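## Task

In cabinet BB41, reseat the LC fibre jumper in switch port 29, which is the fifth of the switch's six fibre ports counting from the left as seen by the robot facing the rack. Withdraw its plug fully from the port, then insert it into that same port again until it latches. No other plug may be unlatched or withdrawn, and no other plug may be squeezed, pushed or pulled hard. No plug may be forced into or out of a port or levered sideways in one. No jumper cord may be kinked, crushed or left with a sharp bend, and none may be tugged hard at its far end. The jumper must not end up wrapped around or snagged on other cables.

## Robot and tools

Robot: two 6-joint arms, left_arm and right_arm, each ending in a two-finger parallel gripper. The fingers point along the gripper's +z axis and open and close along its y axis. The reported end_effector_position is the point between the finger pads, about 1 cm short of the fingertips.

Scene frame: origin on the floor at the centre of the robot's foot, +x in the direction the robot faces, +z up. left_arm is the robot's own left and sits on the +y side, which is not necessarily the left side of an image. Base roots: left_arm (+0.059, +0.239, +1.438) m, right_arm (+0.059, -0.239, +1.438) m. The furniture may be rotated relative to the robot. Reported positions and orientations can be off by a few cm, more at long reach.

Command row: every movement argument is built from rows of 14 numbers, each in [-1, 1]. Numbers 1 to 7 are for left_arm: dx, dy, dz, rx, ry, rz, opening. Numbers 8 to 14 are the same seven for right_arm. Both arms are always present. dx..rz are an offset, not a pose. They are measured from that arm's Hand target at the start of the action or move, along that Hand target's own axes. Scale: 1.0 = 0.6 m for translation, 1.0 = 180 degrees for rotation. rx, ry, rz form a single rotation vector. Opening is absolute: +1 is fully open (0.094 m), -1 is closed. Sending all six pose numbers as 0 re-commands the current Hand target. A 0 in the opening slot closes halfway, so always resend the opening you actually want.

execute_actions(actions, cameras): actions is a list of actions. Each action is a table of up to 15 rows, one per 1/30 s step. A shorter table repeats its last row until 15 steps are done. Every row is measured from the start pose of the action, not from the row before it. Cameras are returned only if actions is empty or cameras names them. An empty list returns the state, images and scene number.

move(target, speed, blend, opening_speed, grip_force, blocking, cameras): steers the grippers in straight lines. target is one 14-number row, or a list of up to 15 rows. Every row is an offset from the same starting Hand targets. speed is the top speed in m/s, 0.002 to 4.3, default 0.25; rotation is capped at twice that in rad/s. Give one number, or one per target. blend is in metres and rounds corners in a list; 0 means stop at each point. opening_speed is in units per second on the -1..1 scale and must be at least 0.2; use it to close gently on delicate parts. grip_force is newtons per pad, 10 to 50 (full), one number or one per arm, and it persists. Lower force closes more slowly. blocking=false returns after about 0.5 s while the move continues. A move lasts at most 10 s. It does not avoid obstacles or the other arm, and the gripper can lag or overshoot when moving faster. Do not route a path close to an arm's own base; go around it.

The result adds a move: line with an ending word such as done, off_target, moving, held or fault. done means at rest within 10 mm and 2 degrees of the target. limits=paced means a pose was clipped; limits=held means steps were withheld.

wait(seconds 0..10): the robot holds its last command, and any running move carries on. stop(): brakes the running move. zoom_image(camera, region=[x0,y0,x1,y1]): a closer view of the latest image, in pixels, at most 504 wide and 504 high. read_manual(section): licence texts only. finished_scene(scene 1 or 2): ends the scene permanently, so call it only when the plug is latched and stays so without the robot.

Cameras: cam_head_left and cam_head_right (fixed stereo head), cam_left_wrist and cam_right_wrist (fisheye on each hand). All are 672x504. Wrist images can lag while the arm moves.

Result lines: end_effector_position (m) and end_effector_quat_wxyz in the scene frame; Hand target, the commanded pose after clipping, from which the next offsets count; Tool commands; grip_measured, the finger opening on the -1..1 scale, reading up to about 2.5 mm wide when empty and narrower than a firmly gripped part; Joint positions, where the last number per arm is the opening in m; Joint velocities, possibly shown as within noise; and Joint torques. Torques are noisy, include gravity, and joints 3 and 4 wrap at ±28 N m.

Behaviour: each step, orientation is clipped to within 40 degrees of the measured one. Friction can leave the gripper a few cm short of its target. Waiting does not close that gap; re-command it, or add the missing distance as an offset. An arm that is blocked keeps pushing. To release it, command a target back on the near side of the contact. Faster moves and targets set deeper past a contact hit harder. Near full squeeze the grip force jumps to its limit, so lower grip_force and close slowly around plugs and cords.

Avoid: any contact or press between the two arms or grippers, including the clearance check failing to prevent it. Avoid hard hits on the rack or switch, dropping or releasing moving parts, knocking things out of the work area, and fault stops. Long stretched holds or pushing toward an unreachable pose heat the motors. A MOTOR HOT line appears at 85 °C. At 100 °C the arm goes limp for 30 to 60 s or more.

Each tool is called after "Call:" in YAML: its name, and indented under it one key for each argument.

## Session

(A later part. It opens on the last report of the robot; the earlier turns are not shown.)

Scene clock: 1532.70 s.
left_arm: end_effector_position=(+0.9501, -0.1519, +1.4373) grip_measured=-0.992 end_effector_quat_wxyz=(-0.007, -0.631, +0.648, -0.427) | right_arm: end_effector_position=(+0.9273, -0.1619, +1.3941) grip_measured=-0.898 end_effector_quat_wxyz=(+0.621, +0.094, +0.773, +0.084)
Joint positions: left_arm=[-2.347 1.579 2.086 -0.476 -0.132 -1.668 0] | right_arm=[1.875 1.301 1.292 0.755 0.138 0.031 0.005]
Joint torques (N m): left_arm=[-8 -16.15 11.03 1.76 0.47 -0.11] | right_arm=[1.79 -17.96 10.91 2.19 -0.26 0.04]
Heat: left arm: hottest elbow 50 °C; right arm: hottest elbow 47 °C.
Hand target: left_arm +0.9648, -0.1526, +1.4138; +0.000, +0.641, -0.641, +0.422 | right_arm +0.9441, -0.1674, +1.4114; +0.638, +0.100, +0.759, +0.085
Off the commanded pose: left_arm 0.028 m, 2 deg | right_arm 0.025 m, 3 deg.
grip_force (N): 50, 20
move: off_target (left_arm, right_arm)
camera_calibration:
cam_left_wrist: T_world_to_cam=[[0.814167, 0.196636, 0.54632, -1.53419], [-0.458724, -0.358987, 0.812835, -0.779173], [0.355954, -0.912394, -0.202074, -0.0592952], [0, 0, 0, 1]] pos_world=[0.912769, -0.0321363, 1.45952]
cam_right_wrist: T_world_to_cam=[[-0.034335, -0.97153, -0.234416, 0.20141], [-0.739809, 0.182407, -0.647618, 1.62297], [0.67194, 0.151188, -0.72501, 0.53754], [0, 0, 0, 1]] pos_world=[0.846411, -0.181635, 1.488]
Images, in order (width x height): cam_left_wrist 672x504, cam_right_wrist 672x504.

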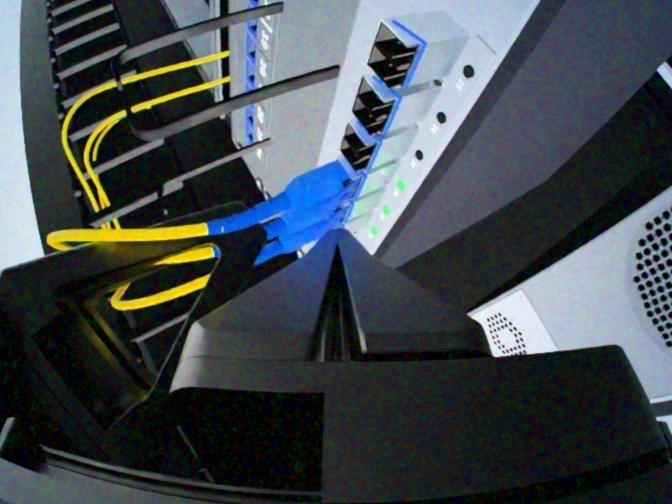

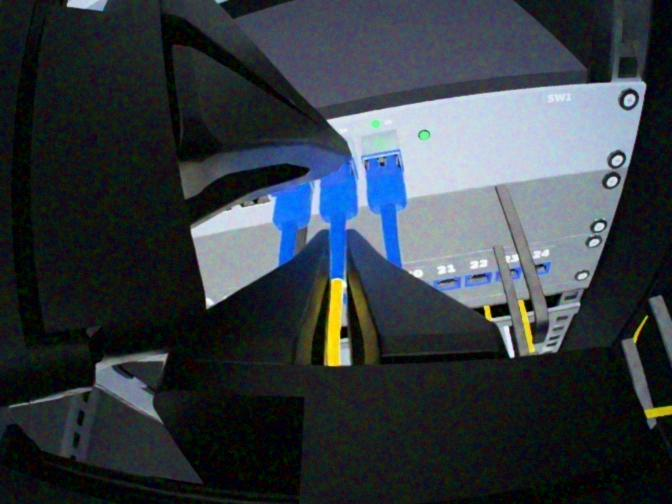

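Call:
move:
  target: [0.0075,0.0042,-0.0128,0,0,0,-1,0,0,0,0,0,0,-0.98]
  speed: 0.02
  cameras: ["cam_left_wrist","cam_right_wrist"]

Call:
zoom_image:
  camera: "cam_left_wrist"
  region: [290, 145, 370, 245]

Call:
zoom_image:
  camera: "cam_right_wrist"
  region: [290, 125, 370, 215]

Scene clock: 1642.83 s.
left_arm: end_effector_position=(+0.9512, -0.1510, +1.4373) grip_measured=-0.992 end_effector_quat_wxyz=(-0.004, -0.632, +0.647, -0.427) | right_arm: end_effector_position=(+0.9273, -0.1619, +1.3941) grip_measured=-0.898 end_effector_quat_wxyz=(+0.621, +0.094, +0.773, +0.084)
Joint positions: left_arm=[-2.347 1.579 2.086 -0.472 -0.138 -1.668 0] | right_arm=[1.875 1.301 1.292 0.755 0.138 0.031 0.005]
Joint torques (N m): left_arm=[-8.53 -18.02 9.1 1.96 0.29 -0.11] | right_arm=[1.85 -18.14 10.73 2.17 -0.22 0.01]
Heat: left arm: hottest elbow 49 °C; right arm: hottest elbow 48 °C.
Hand target: left_arm +0.9577, -0.1526, +1.4198; +0.000, +0.641, -0.641, +0.422 | right_arm +0.9441, -0.1674, +1.4114; +0.638, +0.100, +0.759, +0.085
Off the commanded pose: left_arm 0.019 m, 1 deg | right_arm 0.025 m, 3 deg.
grip_force (N): 50, 20
move: off_target (left_arm, right_arm)
camera_calibration:
cam_left_wrist: T_world_to_cam=[[0.811552, 0.199712, 0.54909, -1.53642], [-0.458606, -0.364565, 0.810415, -0.775827], [0.362028, -0.90951, -0.204274, -0.060957], [0, 0, 0, 1]] pos_world=[0.913155, -0.0314389, 1.45992]
cam_right_wrist: T_world_to_cam=[[-0.034335, -0.97153, -0.234416, 0.20141], [-0.739809, 0.182407, -0.647618, 1.62297], [0.67194, 0.151188, -0.72501, 0.53754], [0, 0, 0, 1]] pos_world=[0.846411, -0.181635, 1.488]
Images, in order (width x height): cam_left_wrist 672x504, cam_right_wrist 672x504.

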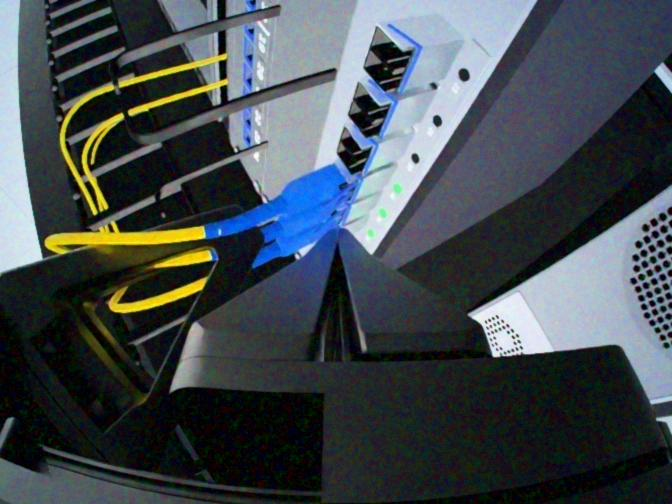

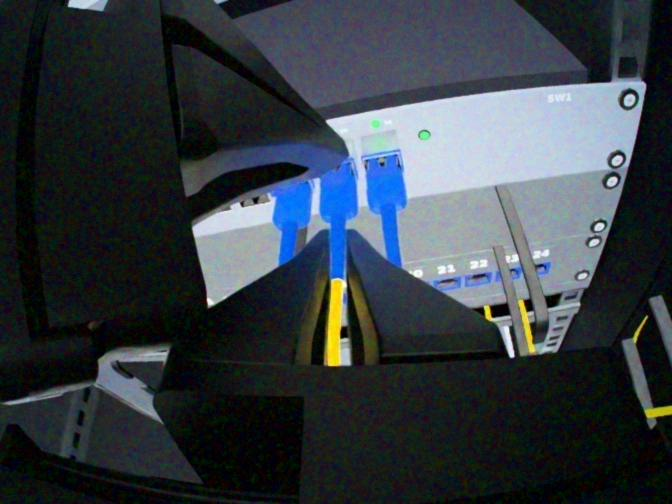

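Scaled by 5.040 from the camera's 672x504 image, which has a finer 960x720 frame.

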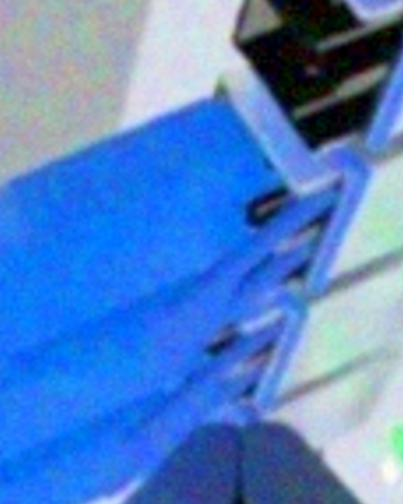

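Scaled by 5.600 from the camera's 672x504 image, which has a finer 960x720 frame.

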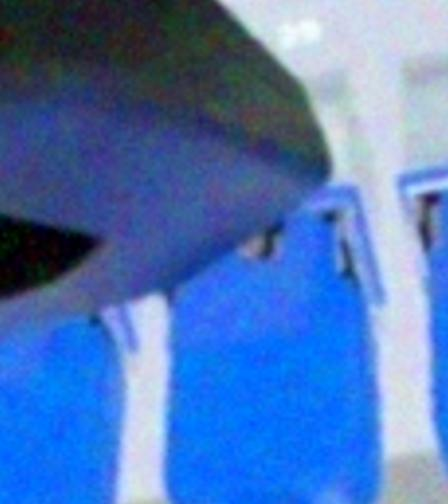

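Call:
move:
  target: [0.0024,0.011,-0.0072,0,0,0,-1,0,0,0,0,0,0,-0.98]
  speed: 0.02
  cameras: ["cam_left_wrist","cam_right_wrist"]

Call:
zoom_image:
  camera: "cam_left_wrist"
  region: [290, 145, 370, 245]

Call:
zoom_image:
  camera: "cam_right_wrist"
  region: [290, 125, 370, 215]

Scene clock: 1649.77 s.
left_arm: end_effector_position=(+0.9543, -0.1501, +1.4382) grip_measured=-0.992 end_effector_quat_wxyz=(+0.003, -0.634, +0.642, -0.431) | right_arm: end_effector_position=(+0.9273, -0.1619, +1.3941) grip_measured=-0.899 end_effector_quat_wxyz=(+0.621, +0.094, +0.773, +0.084)
Joint positions: left_arm=[-2.347 1.579 2.082 -0.45 -0.145 -1.668 0] | right_arm=[1.875 1.301 1.292 0.755 0.138 0.031 0.005]
Joint torques (N m): left_arm=[-9.11 -19.37 6.26 1.92 0.27 -0.11] | right_arm=[1.85 -18.02 10.74 2.04 -0.22 0.03]
Heat: left arm: hottest elbow 48 °C; right arm: hottest elbow 48 °C.
Hand target: left_arm +0.9496, -0.1526, +1.4198; +0.000, +0.641, -0.641, +0.422 | right_arm +0.9441, -0.1674, +1.4114; +0.638, +0.100, +0.759, +0.085
Off the commanded pose: left_arm 0.019 m, 1 deg | right_arm 0.025 m, 3 deg.
grip_force (N): 50, 20
move: off_target (left_arm, right_arm)
camera_calibration:
cam_left_wrist: T_world_to_cam=[[0.801842, 0.21182, 0.558732, -1.54225], [-0.463167, -0.370448, 0.805136, -0.763822], [0.377525, -0.904378, -0.198933, -0.0827798], [0, 0, 0, 1]] pos_world=[0.914119, -0.0311408, 1.46022]
cam_right_wrist: T_world_to_cam=[[-0.034335, -0.97153, -0.234416, 0.20141], [-0.739809, 0.182407, -0.647618, 1.62297], [0.67194, 0.151188, -0.72501, 0.53754], [0, 0, 0, 1]] pos_world=[0.846411, -0.181635, 1.488]
Images, in order (width x height): cam_left_wrist 672x504, cam_right_wrist 672x504.

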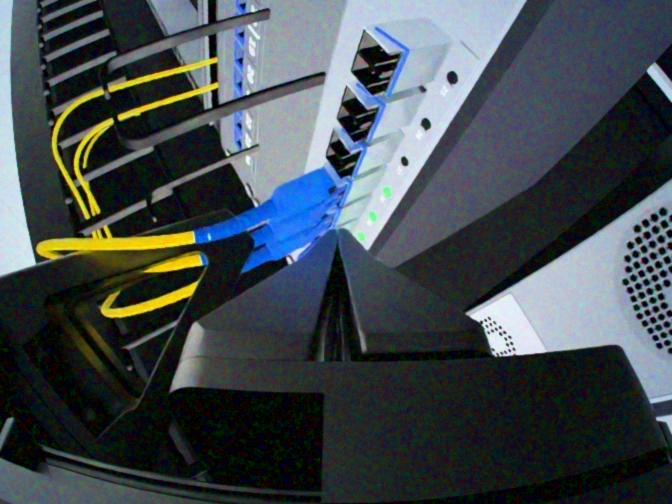

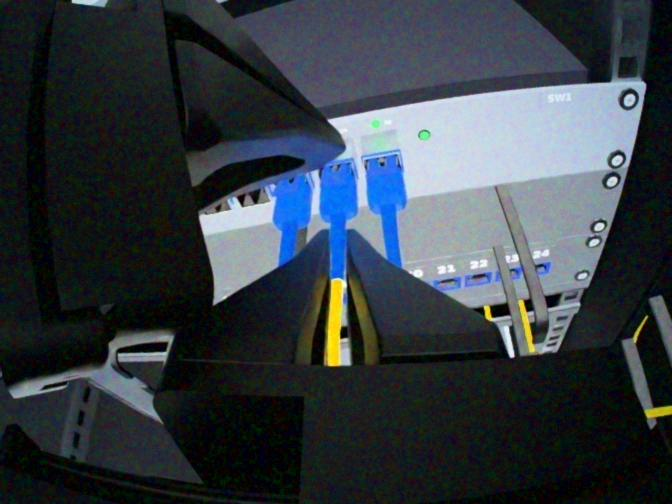

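Scaled by 5.040 from the camera's 672x504 image, which has a finer 960x720 frame.

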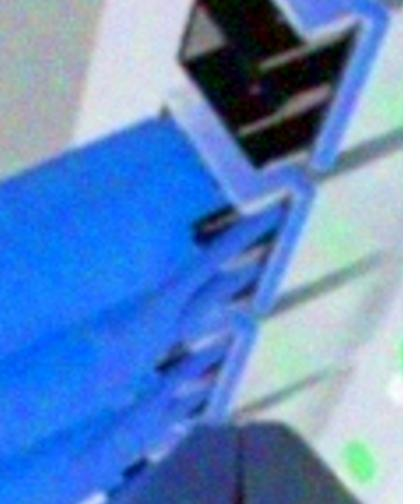

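Scaled by 5.600 from the camera's 672x504 image, which has a finer 960x720 frame.

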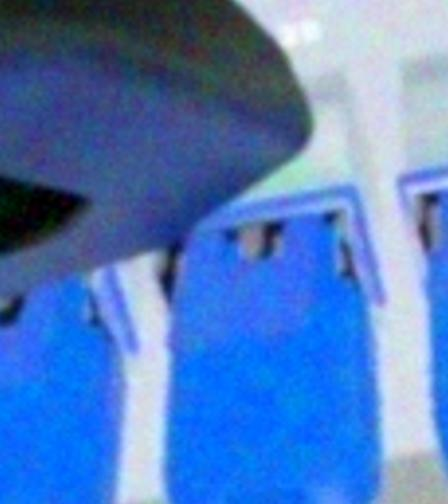

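Call:
move:
  target:
    - [0.0257,-0.039,-0.0493,0,0,0,-1,0,0,0,0,0,0,-0.98]
    - [-0.001,-0.0172,0.0117,0,0,0,-1,0,0,0,0,0,0,-0.98]
  speed: [0.06,0.02]
  cameras: ["cam_left_wrist","cam_right_wrist"]

Call:
zoom_image:
  camera: "cam_left_wrist"
  region: [290, 145, 370, 245]

Call:
zoom_image:
  camera: "cam_right_wrist"
  region: [290, 125, 370, 215]

Scene clock: 1673.87 s.
left_arm: end_effector_position=(+0.9469, -0.1533, +1.4379) grip_measured=-0.992 end_effector_quat_wxyz=(-0.008, -0.632, +0.650, -0.422) | right_arm: end_effector_position=(+0.9273, -0.1618, +1.3938) grip_measured=-0.899 end_effector_quat_wxyz=(+0.621, +0.094, +0.773, +0.084)
Joint positions: left_arm=[-2.354 1.577 2.082 -0.483 -0.144 -1.668 0] | right_arm=[1.875 1.302 1.292 0.755 0.138 0.031 0.005]
Joint torques (N m): left_arm=[-8 -16.5 11.08 1.91 0.48 -0.09] | right_arm=[1.79 -17.96 10.82 2.25 -0.22 0.03]
Heat: left arm: hottest elbow 45 °C; right arm: hottest elbow 48 °C.
Hand target: left_arm +0.9620, -0.1542, +1.4205; +0.000, +0.641, -0.641, +0.422 | right_arm +0.9440, -0.1673, +1.4111; +0.637, +0.100, +0.759, +0.085
Off the commanded pose: left_arm 0.023 m, 2 deg | right_arm 0.025 m, 3 deg.
grip_force (N): 50, 20
move: off_target (left_arm, right_arm)
camera_calibration:
cam_left_wrist: T_world_to_cam=[[0.818228, 0.191823, 0.541947, -1.53002], [-0.453489, -0.364037, 0.813526, -0.788333], [0.353342, -0.911417, -0.210876, -0.0440537], [0, 0, 0, 1]] pos_world=[0.909975, -0.0336398, 1.46123]
cam_right_wrist: T_world_to_cam=[[-0.034327, -0.97155, -0.234335, 0.201326], [-0.740048, 0.182294, -0.647378, 1.62257], [0.671678, 0.151197, -0.72525, 0.538028], [0, 0, 0, 1]] pos_world=[0.846311, -0.181535, 1.4878]
Images, in order (width x height): cam_left_wrist 672x504, cam_right_wrist 672x504.

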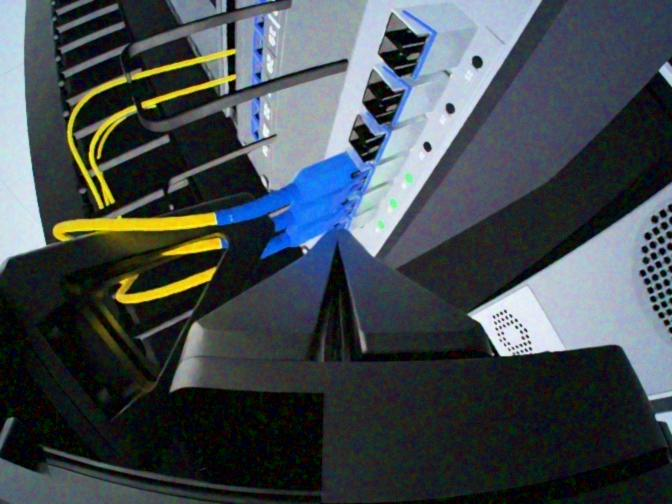

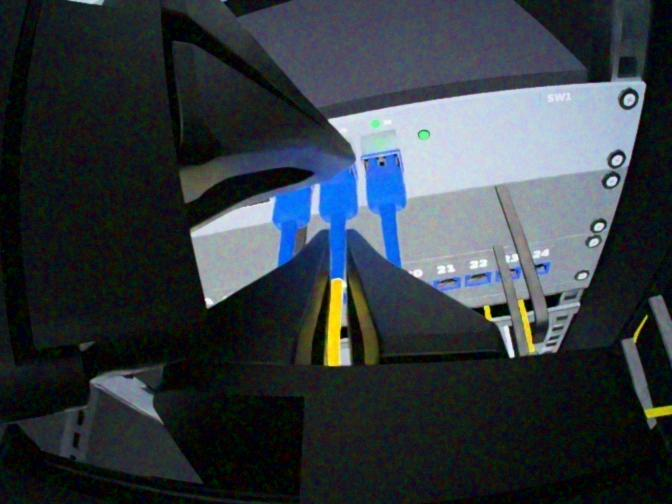

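Scaled by 5.040 from the camera's 672x504 image, which has a finer 960x720 frame.

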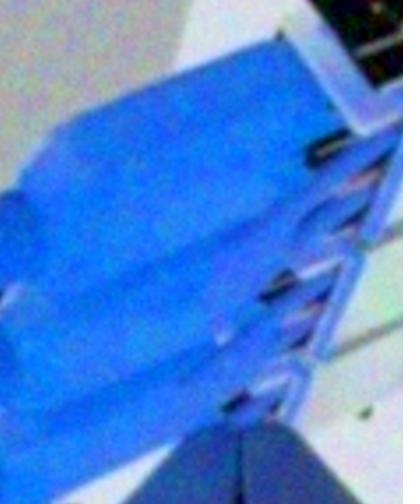

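Scaled by 5.600 from the camera's 672x504 image, which has a finer 960x720 frame.

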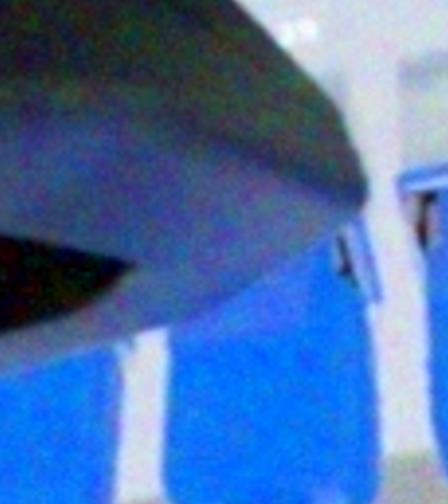

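Call:
move:
  target: [-0.0037,0.0037,0.0043,0,0,0,-1,0,0,0,0,0,0,-0.98]
  speed: 0.02
  cameras: ["cam_left_wrist","cam_right_wrist"]

Call:
zoom_image:
  camera: "cam_left_wrist"
  region: [290, 145, 370, 245]

Call:
zoom_image:
  camera: "cam_right_wrist"
  region: [290, 125, 370, 215]

Scene clock: 1683.60 s.
left_arm: end_effector_position=(+0.9478, -0.1539, +1.4387) grip_measured=-0.992 end_effector_quat_wxyz=(-0.008, -0.631, +0.648, -0.426) | right_arm: end_effector_position=(+0.9273, -0.1618, +1.3938) grip_measured=-0.899 end_effector_quat_wxyz=(+0.621, +0.094, +0.773, +0.084)
Joint positions: left_arm=[-2.354 1.577 2.082 -0.477 -0.139 -1.668 0] | right_arm=[1.875 1.302 1.292 0.755 0.138 0.031 0.005]
Joint torques (N m): left_arm=[-8.12 -16.62 10.76 1.95 0.5 -0.1] | right_arm=[1.96 -18.08 10.71 2.17 -0.22 0.03]
Heat: left arm: hottest elbow 45 °C; right arm: hottest elbow 48 °C.
Hand target: left_arm +0.9620, -0.1541, +1.4165; +0.000, +0.641, -0.641, +0.422 | right_arm +0.9440, -0.1673, +1.4111; +0.637, +0.100, +0.759, +0.085
Off the commanded pose: left_arm 0.026 m, 2 deg | right_arm 0.025 m, 3 deg.
grip_force (N): 50, 20
move: off_target (left_arm, right_arm)
camera_calibration:
cam_left_wrist: T_world_to_cam=[[0.815813, 0.195133, 0.5444, -1.53178], [-0.456874, -0.359676, 0.813572, -0.784987], [0.354563, -0.912445, -0.204277, -0.055453], [0, 0, 0, 1]] pos_world=[0.910672, -0.0340369, 1.46122]
cam_right_wrist: T_world_to_cam=[[-0.034327, -0.97155, -0.234335, 0.201326], [-0.740048, 0.182294, -0.647378, 1.62257], [0.671678, 0.151197, -0.72525, 0.538028], [0, 0, 0, 1]] pos_world=[0.846311, -0.181535, 1.4878]
Images, in order (width x height): cam_left_wrist 672x504, cam_right_wrist 672x504.

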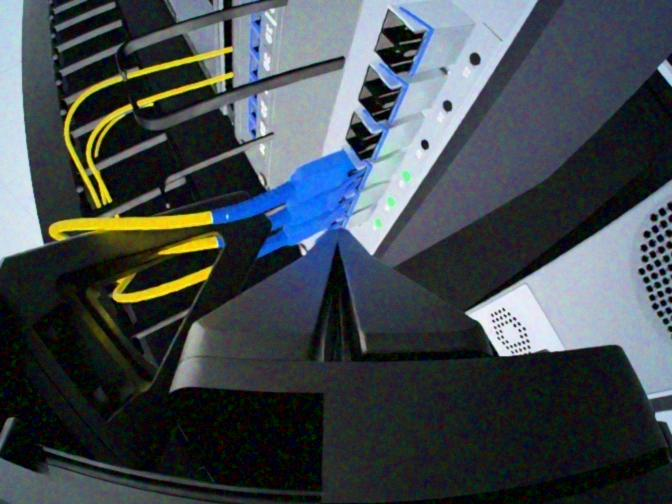

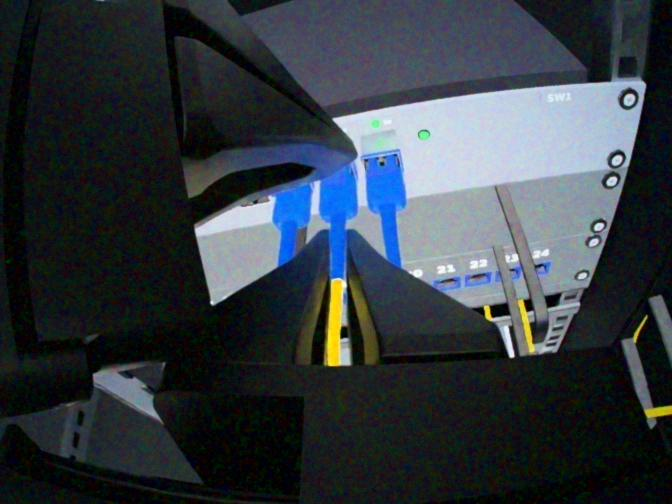

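Scaled by 5.040 from the camera's 672x504 image, which has a finer 960x720 frame.

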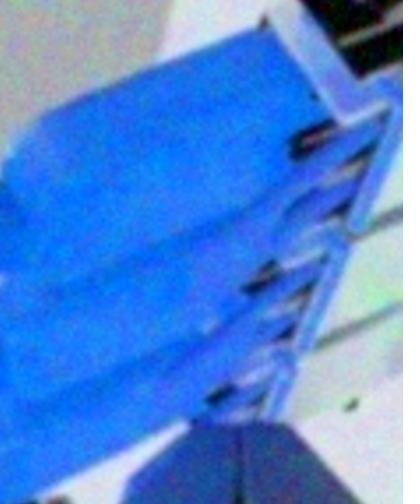

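Scaled by 5.600 from the camera's 672x504 image, which has a finer 960x720 frame.

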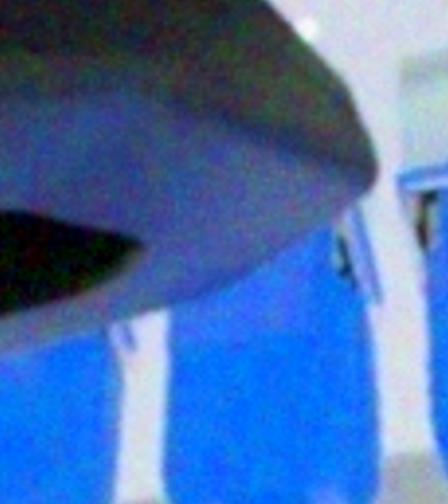

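Call:
move:
  target:
    - [0.0305,-0.0255,-0.0657,0,0,0,-1,0,0,0,0,0,0,-0.98]
    - [-0.0027,0.0027,0.0032,0,0,0,-1,0,0,0,0,0,0,-0.98]
  speed: [0.06,0.02]
  cameras: ["cam_left_wrist","cam_right_wrist"]

Call:
zoom_image:
  camera: "cam_left_wrist"
  region: [290, 145, 370, 245]

Call:
zoom_image:
  camera: "cam_right_wrist"
  region: [290, 125, 370, 215]

Scene clock: 1701.93 s.
left_arm: end_effector_position=(+0.9488, -0.1539, +1.4387) grip_measured=-0.992 end_effector_quat_wxyz=(-0.008, -0.631, +0.647, -0.428) | right_arm: end_effector_position=(+0.9273, -0.1618, +1.3938) grip_measured=-0.899 end_effector_quat_wxyz=(+0.621, +0.094, +0.773, +0.084)
Joint positions: left_arm=[-2.352 1.578 2.082 -0.472 -0.136 -1.669 0] | right_arm=[1.875 1.302 1.292 0.755 0.138 0.031 0.005]
Joint torques (N m): left_arm=[-7.65 -16.38 10.55 1.85 0.46 -0.11] | right_arm=[1.96 -18.02 10.8 2.21 -0.21 0.04]
Heat: left arm: hottest elbow 46 °C; right arm: hottest elbow 48 °C.
Hand target: left_arm +0.9620, -0.1541, +1.4136; +0.000, +0.641, -0.641, +0.422 | right_arm +0.9440, -0.1673, +1.4112; +0.637, +0.100, +0.759, +0.085
Off the commanded pose: left_arm 0.028 m, 2 deg | right_arm 0.025 m, 3 deg.
grip_force (N): 50, 20
move: off_target (left_arm, right_arm)
camera_calibration:
cam_left_wrist: T_world_to_cam=[[0.813653, 0.198334, 0.546473, -1.53311], [-0.45911, -0.357435, 0.813301, -0.7817], [0.356634, -0.912636, -0.199771, -0.0643141], [0, 0, 0, 1]] pos_world=[0.911467, -0.0340352, 1.46071]
cam_right_wrist: T_world_to_cam=[[-0.034327, -0.97155, -0.234335, 0.201326], [-0.740048, 0.182294, -0.647378, 1.62257], [0.671678, 0.151197, -0.72525, 0.538028], [0, 0, 0, 1]] pos_world=[0.846311, -0.181535, 1.4878]
Images, in order (width x height): cam_left_wrist 672x504, cam_right_wrist 672x504.

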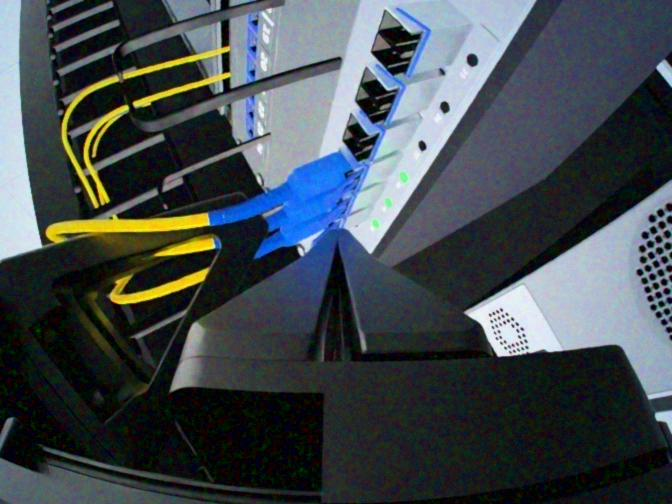

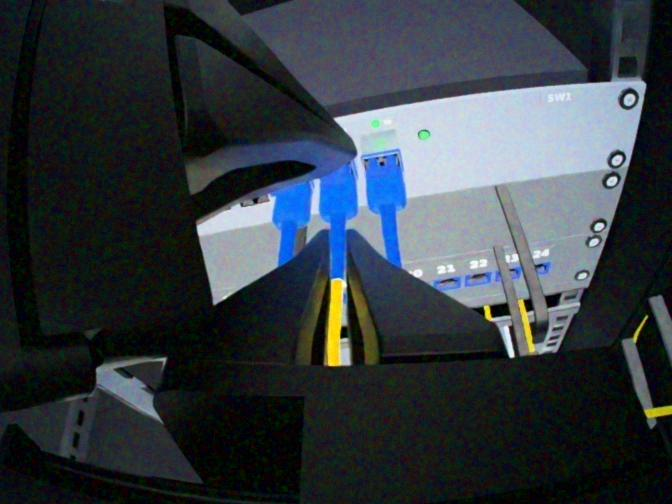

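Scaled by 5.040 from the camera's 672x504 image, which has a finer 960x720 frame.

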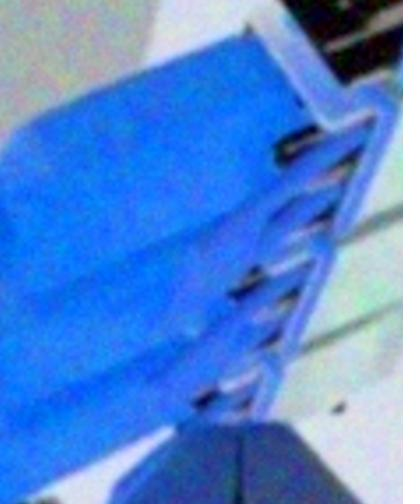

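Scaled by 5.600 from the camera's 672x504 image, which has a finer 960x720 frame.

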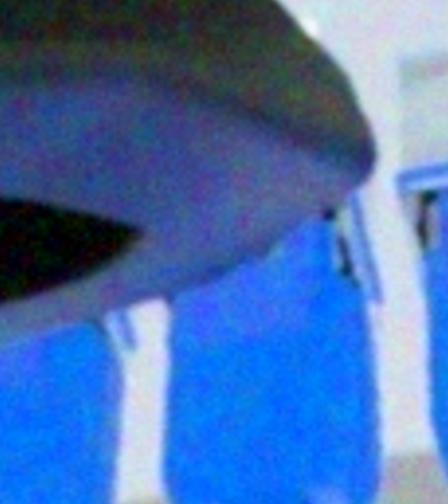

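Call:
move:
  target:
    - [0.0327,-0.0443,-0.0933,0,0,0,-1,0,0,0,0,0,0,-0.98]
    - [0.0327,-0.0443,-0.0933,-0.0658,-0.017,-0.0146,-1,0,0,0,0,0,0,-0.98]
  speed: 0.06
  cameras: ["cam_left_wrist","cam_right_wrist","cam_head_left"]

Call:
zoom_image:
  camera: "cam_right_wrist"
  region: [280, 115, 410, 245]

Call:
zoom_image:
  camera: "cam_left_wrist"
  region: [240, 120, 390, 270]

Scene clock: 1825.13 s.
left_arm: end_effector_position=(+0.9472, -0.1180, +1.4753) grip_measured=-0.992 end_effector_quat_wxyz=(-0.050, -0.661, +0.670, -0.333) | right_arm: end_effector_position=(+0.9273, -0.1618, +1.3938) grip_measured=-0.899 end_effector_quat_wxyz=(+0.621, +0.094, +0.773, +0.084)
Joint positions: left_arm=[-2.365 1.617 2.368 -0.929 -0.212 -1.753 0] | right_arm=[1.875 1.302 1.292 0.755 0.138 0.031 0.005]
Joint torques (N m): left_arm=[-10.81 -17.96 11.84 0.73 0.22 -0.14] | right_arm=[1.96 -18.02 10.76 2.21 -0.21 0.03]
Heat: left arm: hottest elbow 48 °C; right arm: hottest elbow 49 °C.
Hand target: left_arm +0.9501, -0.1351, +1.4747; +0.058, +0.663, -0.666, +0.337 | right_arm +0.9440, -0.1673, +1.4112; +0.637, +0.100, +0.759, +0.085
Off the commanded pose: left_arm 0.017 m, 1 deg | right_arm 0.025 m, 3 deg.
grip_force (N): 50, 20
move: off_target (left_arm, right_arm)
camera_calibration:
cam_left_wrist: T_world_to_cam=[[0.912293, 0.131525, 0.387845, -1.42611], [-0.302553, -0.421813, 0.854714, -1.01631], [0.276014, -0.897093, -0.345023, 0.268797], [0, 0, 0, 1]] pos_world=[0.919348, 0.0000111361, 1.5145]
cam_right_wrist: T_world_to_cam=[[-0.034327, -0.97155, -0.234335, 0.201326], [-0.740048, 0.182294, -0.647378, 1.62257], [0.671678, 0.151197, -0.72525, 0.538028], [0, 0, 0, 1]] pos_world=[0.846311, -0.181535, 1.4878]
Images, in order (width x height): cam_head_left 672x504, cam_left_wrist 672x504, cam_right_wrist 672x504.

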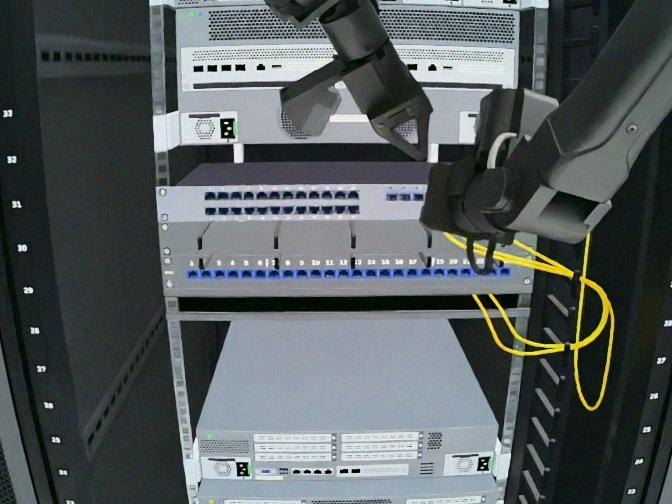

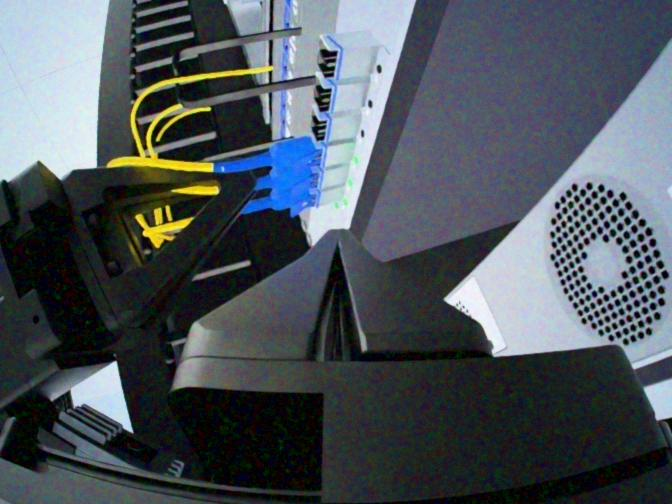

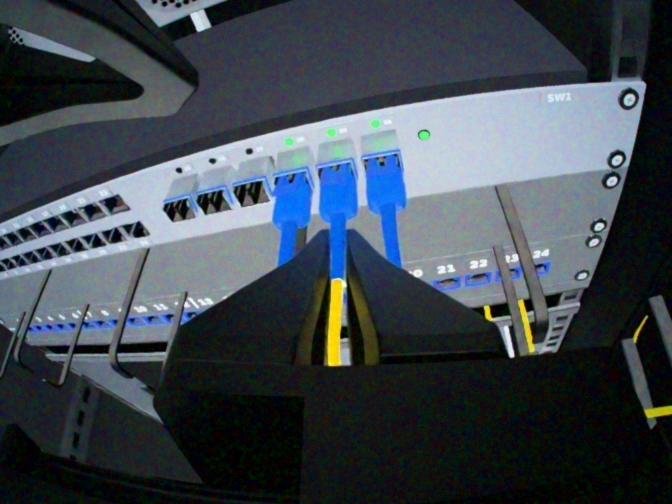

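Scaled by 3.877 from the camera's 672x504 image, which has a finer 960x720 frame.

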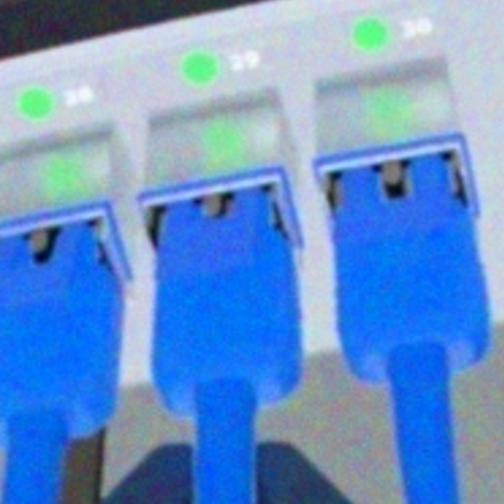

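Scaled by 3.360 from the camera's 672x504 image, which has a finer 960x720 frame.

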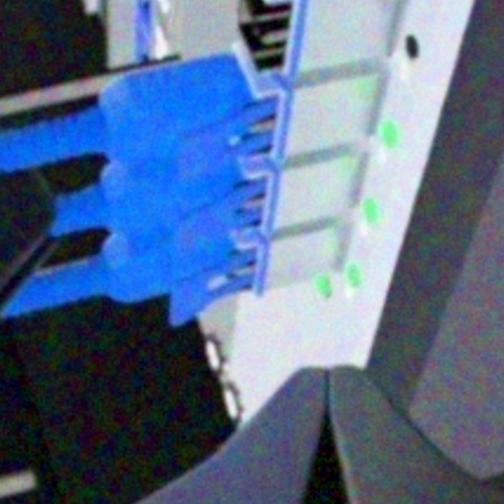

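Call:
move:
  target: [-0.014,0.0123,0.0892,0,0,0,-1,0,0,0,0,0,0,-0.98]
  speed: 0.03
  cameras: ["cam_left_wrist","cam_right_wrist"]

Call:
zoom_image:
  camera: "cam_right_wrist"
  region: [280, 115, 380, 215]

Call:
zoom_image:
  camera: "cam_left_wrist"
  region: [270, 150, 370, 250]

Scene clock: 1852.07 s.
left_arm: end_effector_position=(+0.9536, -0.1566, +1.4397) grip_measured=-0.992 end_effector_quat_wxyz=(-0.063, -0.656, +0.672, -0.338) | right_arm: end_effector_position=(+0.9273, -0.1618, +1.3938) grip_measured=-0.899 end_effector_quat_wxyz=(+0.621, +0.094, +0.773, +0.084)
Joint positions: left_arm=[-2.365 1.745 2.49 -0.929 -0.182 -1.754 0] | right_arm=[1.875 1.302 1.292 0.755 0.138 0.031 0.005]
Joint torques (N m): left_arm=[-9.7 -17.9 11.75 0.96 0.46 -0.06] | right_arm=[1.85 -18.14 10.77 2.19 -0.23 0.05]
Heat: left arm: hottest elbow 48 °C; right arm: hottest elbow 49 °C.
Hand target: left_arm +0.9639, -0.1569, +1.4265; +0.058, +0.663, -0.666, +0.337 | right_arm +0.9440, -0.1673, +1.4112; +0.637, +0.100, +0.759, +0.085
Off the commanded pose: left_arm 0.017 m, 1 deg | right_arm 0.025 m, 3 deg.
grip_force (N): 50, 20
move: off_target (left_arm, right_arm)
camera_calibration:
cam_left_wrist: T_world_to_cam=[[0.917269, 0.124601, 0.378276, -1.40511], [-0.303639, -0.395839, 0.866669, -1.01234], [0.257724, -0.909827, -0.325257, 0.20715], [0, 0, 0, 1]] pos_world=[0.928088, -0.0371738, 1.47626]
cam_right_wrist: T_world_to_cam=[[-0.034327, -0.97155, -0.234335, 0.201326], [-0.740048, 0.182294, -0.647378, 1.62257], [0.671678, 0.151197, -0.72525, 0.538028], [0, 0, 0, 1]] pos_world=[0.846311, -0.181535, 1.4878]
Images, in order (width x height): cam_left_wrist 672x504, cam_right_wrist 672x504.

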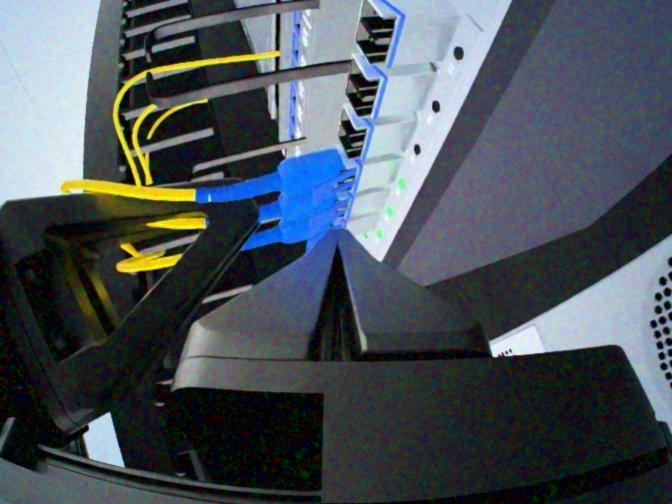

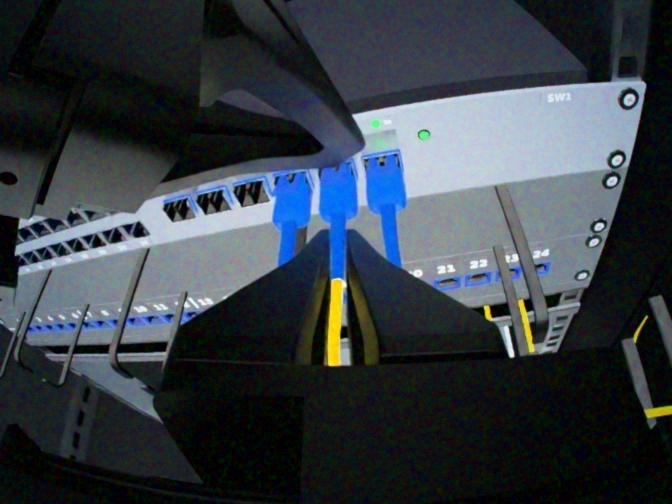

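Scaled by 5.040 from the camera's 672x504 image, which has a finer 960x720 frame.

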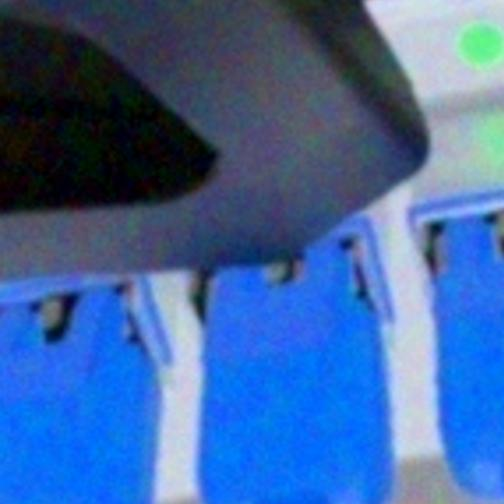

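Scaled by 5.040 from the camera's 672x504 image, which has a finer 960x720 frame.

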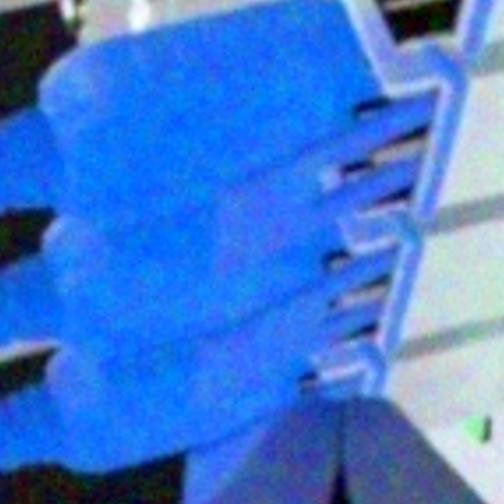

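Call:
move:
  target:
    - [0.008,-0.0055,-0.065,0,0,0,-1,0,0,0,0,0,0,-0.98]
    - [-0.0052,0.0127,0.0057,0,0,0,-1,0,0,0,0,0,0,-0.98]
  speed: [0.06,0.025]
  cameras: ["cam_left_wrist","cam_right_wrist"]

Call:
zoom_image:
  camera: "cam_right_wrist"
  region: [280, 115, 380, 215]

Call:
zoom_image:
  camera: "cam_left_wrist"
  region: [270, 150, 370, 250]

Scene clock: 1871.60 s.
left_arm: end_effector_position=(+0.9558, -0.1522, +1.4475) grip_measured=-0.992 end_effector_quat_wxyz=(-0.060, -0.656, +0.667, -0.347) | right_arm: end_effector_position=(+0.9273, -0.1618, +1.3938) grip_measured=-0.899 end_effector_quat_wxyz=(+0.621, +0.094, +0.773, +0.084)
Joint positions: left_arm=[-2.365 1.721 2.46 -0.904 -0.178 -1.754 0] | right_arm=[1.875 1.302 1.292 0.755 0.138 0.031 0.005]
Joint torques (N m): left_arm=[-9.05 -17.79 8.7 1.73 0.45 -0.07] | right_arm=[1.73 -17.96 10.74 2.18 -0.25 0.03]
Heat: left arm: hottest elbow 50 °C; right arm: hottest elbow 49 °C.
Hand target: left_arm +0.9584, -0.1570, +1.4191; +0.058, +0.663, -0.666, +0.336 | right_arm +0.9440, -0.1673, +1.4112; +0.637, +0.100, +0.759, +0.085
Off the commanded pose: left_arm 0.029 m, 1 deg | right_arm 0.025 m, 3 deg.
grip_force (N): 50, 20
move: off_target (left_arm, right_arm)
camera_calibration:
cam_left_wrist: T_world_to_cam=[[0.910196, 0.138135, 0.390465, -1.41949], [-0.312394, -0.390029, 0.866191, -1.00674], [0.271944, -0.910382, -0.31185, 0.180043], [0, 0, 0, 1]] pos_world=[0.928557, -0.0326663, 1.48244]
cam_right_wrist: T_world_to_cam=[[-0.034327, -0.97155, -0.234335, 0.201326], [-0.740048, 0.182294, -0.647378, 1.62257], [0.671678, 0.151197, -0.72525, 0.538028], [0, 0, 0, 1]] pos_world=[0.846311, -0.181535, 1.4878]
Images, in order (width x height): cam_left_wrist 672x504, cam_right_wrist 672x504.

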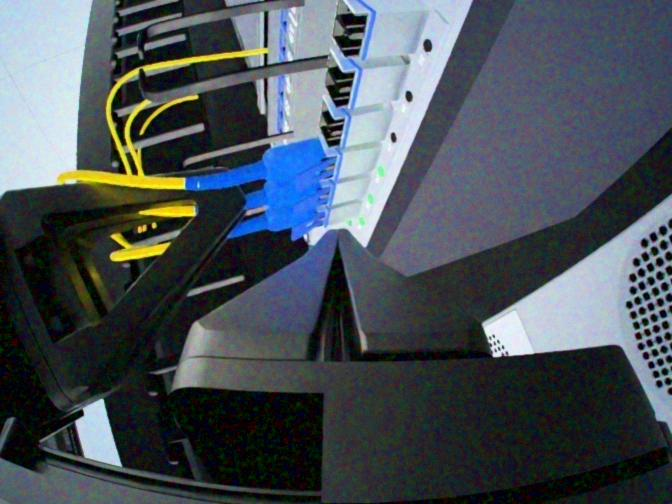

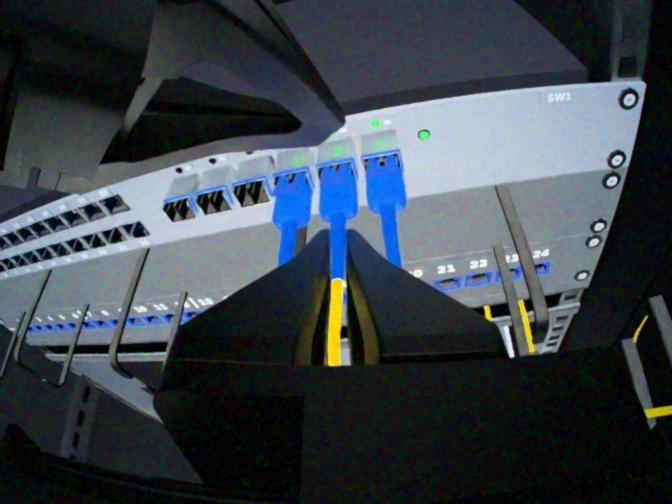

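Scaled by 5.040 from the camera's 672x504 image, which has a finer 960x720 frame.

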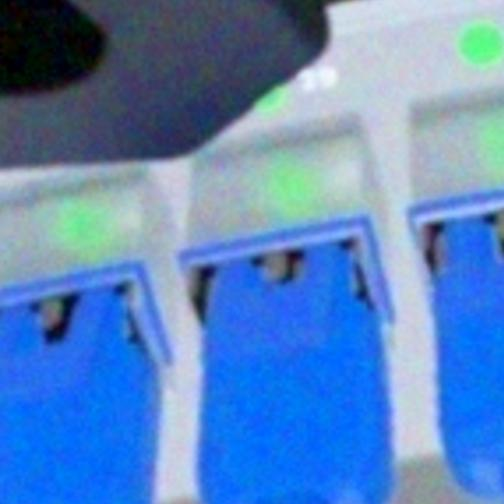

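Scaled by 5.040 from the camera's 672x504 image, which has a finer 960x720 frame.

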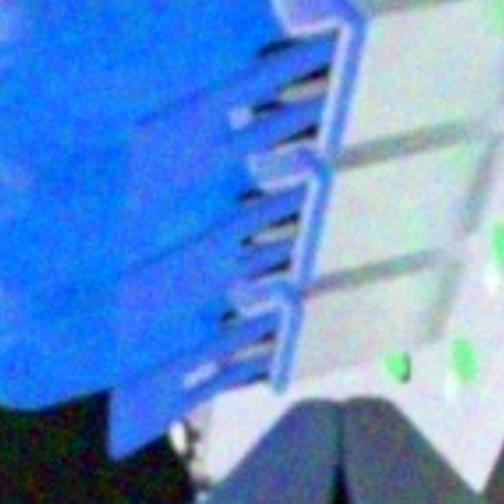

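Call:
move:
  target: [0,0,0,0,0,0,-1,0,0,0,0,0,0,-0.98]
  speed: 0.05

Scene clock: 1886.20 s.
left_arm: end_effector_position=(+0.9558, -0.1522, +1.4475) grip_measured=-0.992 end_effector_quat_wxyz=(-0.060, -0.656, +0.667, -0.347) | right_arm: end_effector_position=(+0.9273, -0.1618, +1.3938) grip_measured=-0.899 end_effector_quat_wxyz=(+0.621, +0.094, +0.773, +0.084)
Joint positions: left_arm=[-2.365 1.721 2.46 -0.904 -0.178 -1.754 0] | right_arm=[1.875 1.302 1.292 0.755 0.138 0.031 0.005]
Joint torques (N m): left_arm=[-9.23 -18.26 8.64 1.52 0.43 -0.07] | right_arm=[2.08 -17.9 10.78 2.14 -0.23 0.03]
Heat: left arm: hottest elbow 50 °C; right arm: hottest elbow 49 °C.
Hand target: left_arm +0.9584, -0.1570, +1.4191; +0.058, +0.663, -0.666, +0.336 | right_arm +0.9440, -0.1673, +1.4112; +0.637, +0.100, +0.759, +0.085
Off the commanded pose: left_arm 0.029 m, 1 deg | right_arm 0.025 m, 3 deg.
grip_force (N): 50, 20
move: off_target (left_arm, right_arm)

Call:
move:
  target:
    - [0.0267,-0.0263,-0.091,0,0,0,-1,0,0,0,0,0,0,-0.98]
    - [0,0,0,0,0,0,-1,0,0,0,0,0,0,-0.98]
  speed: [0.08,0.05]
  cameras: ["cam_left_wrist","cam_right_wrist"]

Call:
zoom_image:
  camera: "cam_right_wrist"
  region: [280, 115, 380, 215]

Call:
zoom_image:
  camera: "cam_left_wrist"
  region: [270, 150, 370, 250]

Scene clock: 1904.57 s.
left_arm: end_effector_position=(+0.9549, -0.1548, +1.4495) grip_measured=-0.992 end_effector_quat_wxyz=(-0.062, -0.656, +0.667, -0.349) | right_arm: end_effector_position=(+0.9273, -0.1618, +1.3938) grip_measured=-0.899 end_effector_quat_wxyz=(+0.621, +0.094, +0.773, +0.084)
Joint positions: left_arm=[-2.37 1.721 2.46 -0.902 -0.178 -1.756 0] | right_arm=[1.875 1.302 1.292 0.755 0.138 0.031 0.005]
Joint torques (N m): left_arm=[-8.82 -18.49 8.65 1.62 0.43 -0.06] | right_arm=[1.73 -18.08 10.8 2.25 -0.23 0.04]
Heat: left arm: hottest elbow 50 °C; right arm: hottest elbow 49 °C.
Hand target: left_arm +0.9584, -0.1571, +1.4193; +0.058, +0.663, -0.666, +0.336 | right_arm +0.9440, -0.1673, +1.4112; +0.637, +0.100, +0.759, +0.085
Off the commanded pose: left_arm 0.031 m, 2 deg | right_arm 0.025 m, 3 deg.
grip_force (N): 50, 20
move: off_target (left_arm, right_arm)
camera_calibration:
cam_left_wrist: T_world_to_cam=[[0.910282, 0.139449, 0.389795, -1.41802], [-0.312836, -0.38498, 0.868288, -1.01165], [0.271145, -0.912329, -0.306816, 0.171715], [0, 0, 0, 1]] pos_world=[0.927759, -0.0350629, 1.48382]
cam_right_wrist: T_world_to_cam=[[-0.034327, -0.97155, -0.234335, 0.201326], [-0.740048, 0.182294, -0.647378, 1.62257], [0.671678, 0.151197, -0.72525, 0.538028], [0, 0, 0, 1]] pos_world=[0.846311, -0.181535, 1.4878]
Images, in order (width x height): cam_left_wrist 672x504, cam_right_wrist 672x504.

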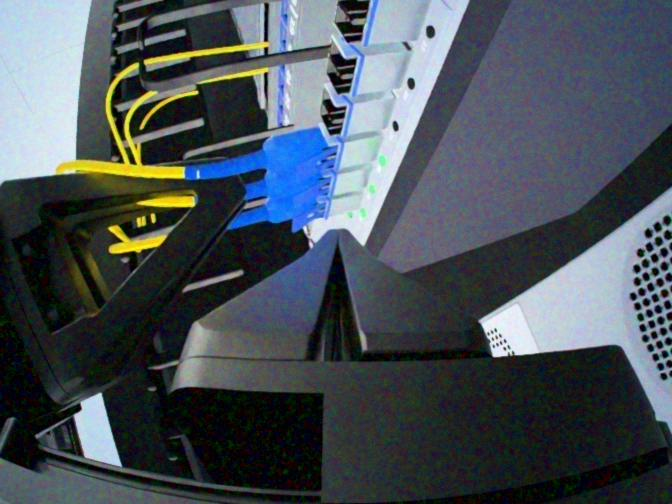

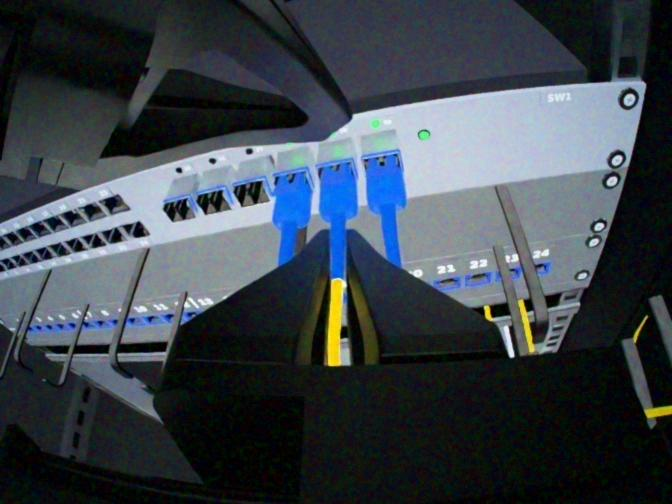

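Scaled by 5.040 from the camera's 672x504 image, which has a finer 960x720 frame.

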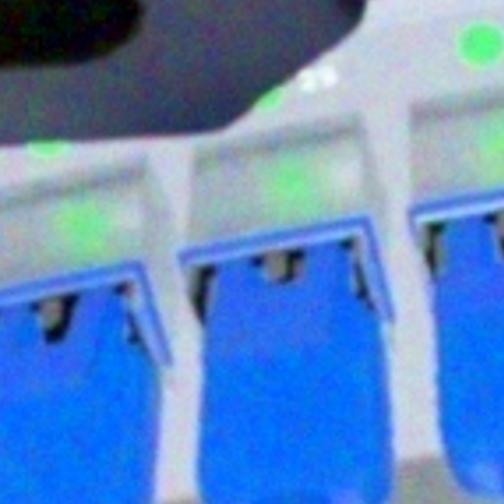

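Scaled by 5.040 from the camera's 672x504 image, which has a finer 960x720 frame.

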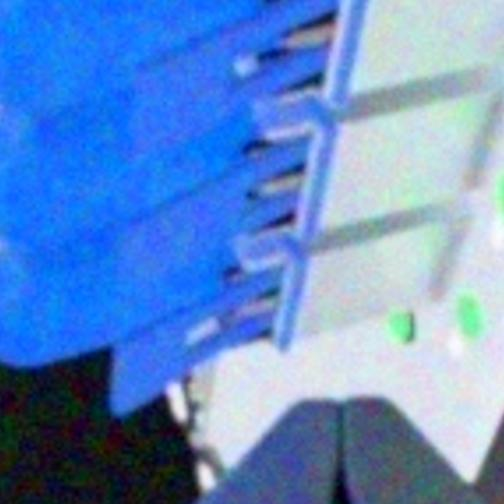

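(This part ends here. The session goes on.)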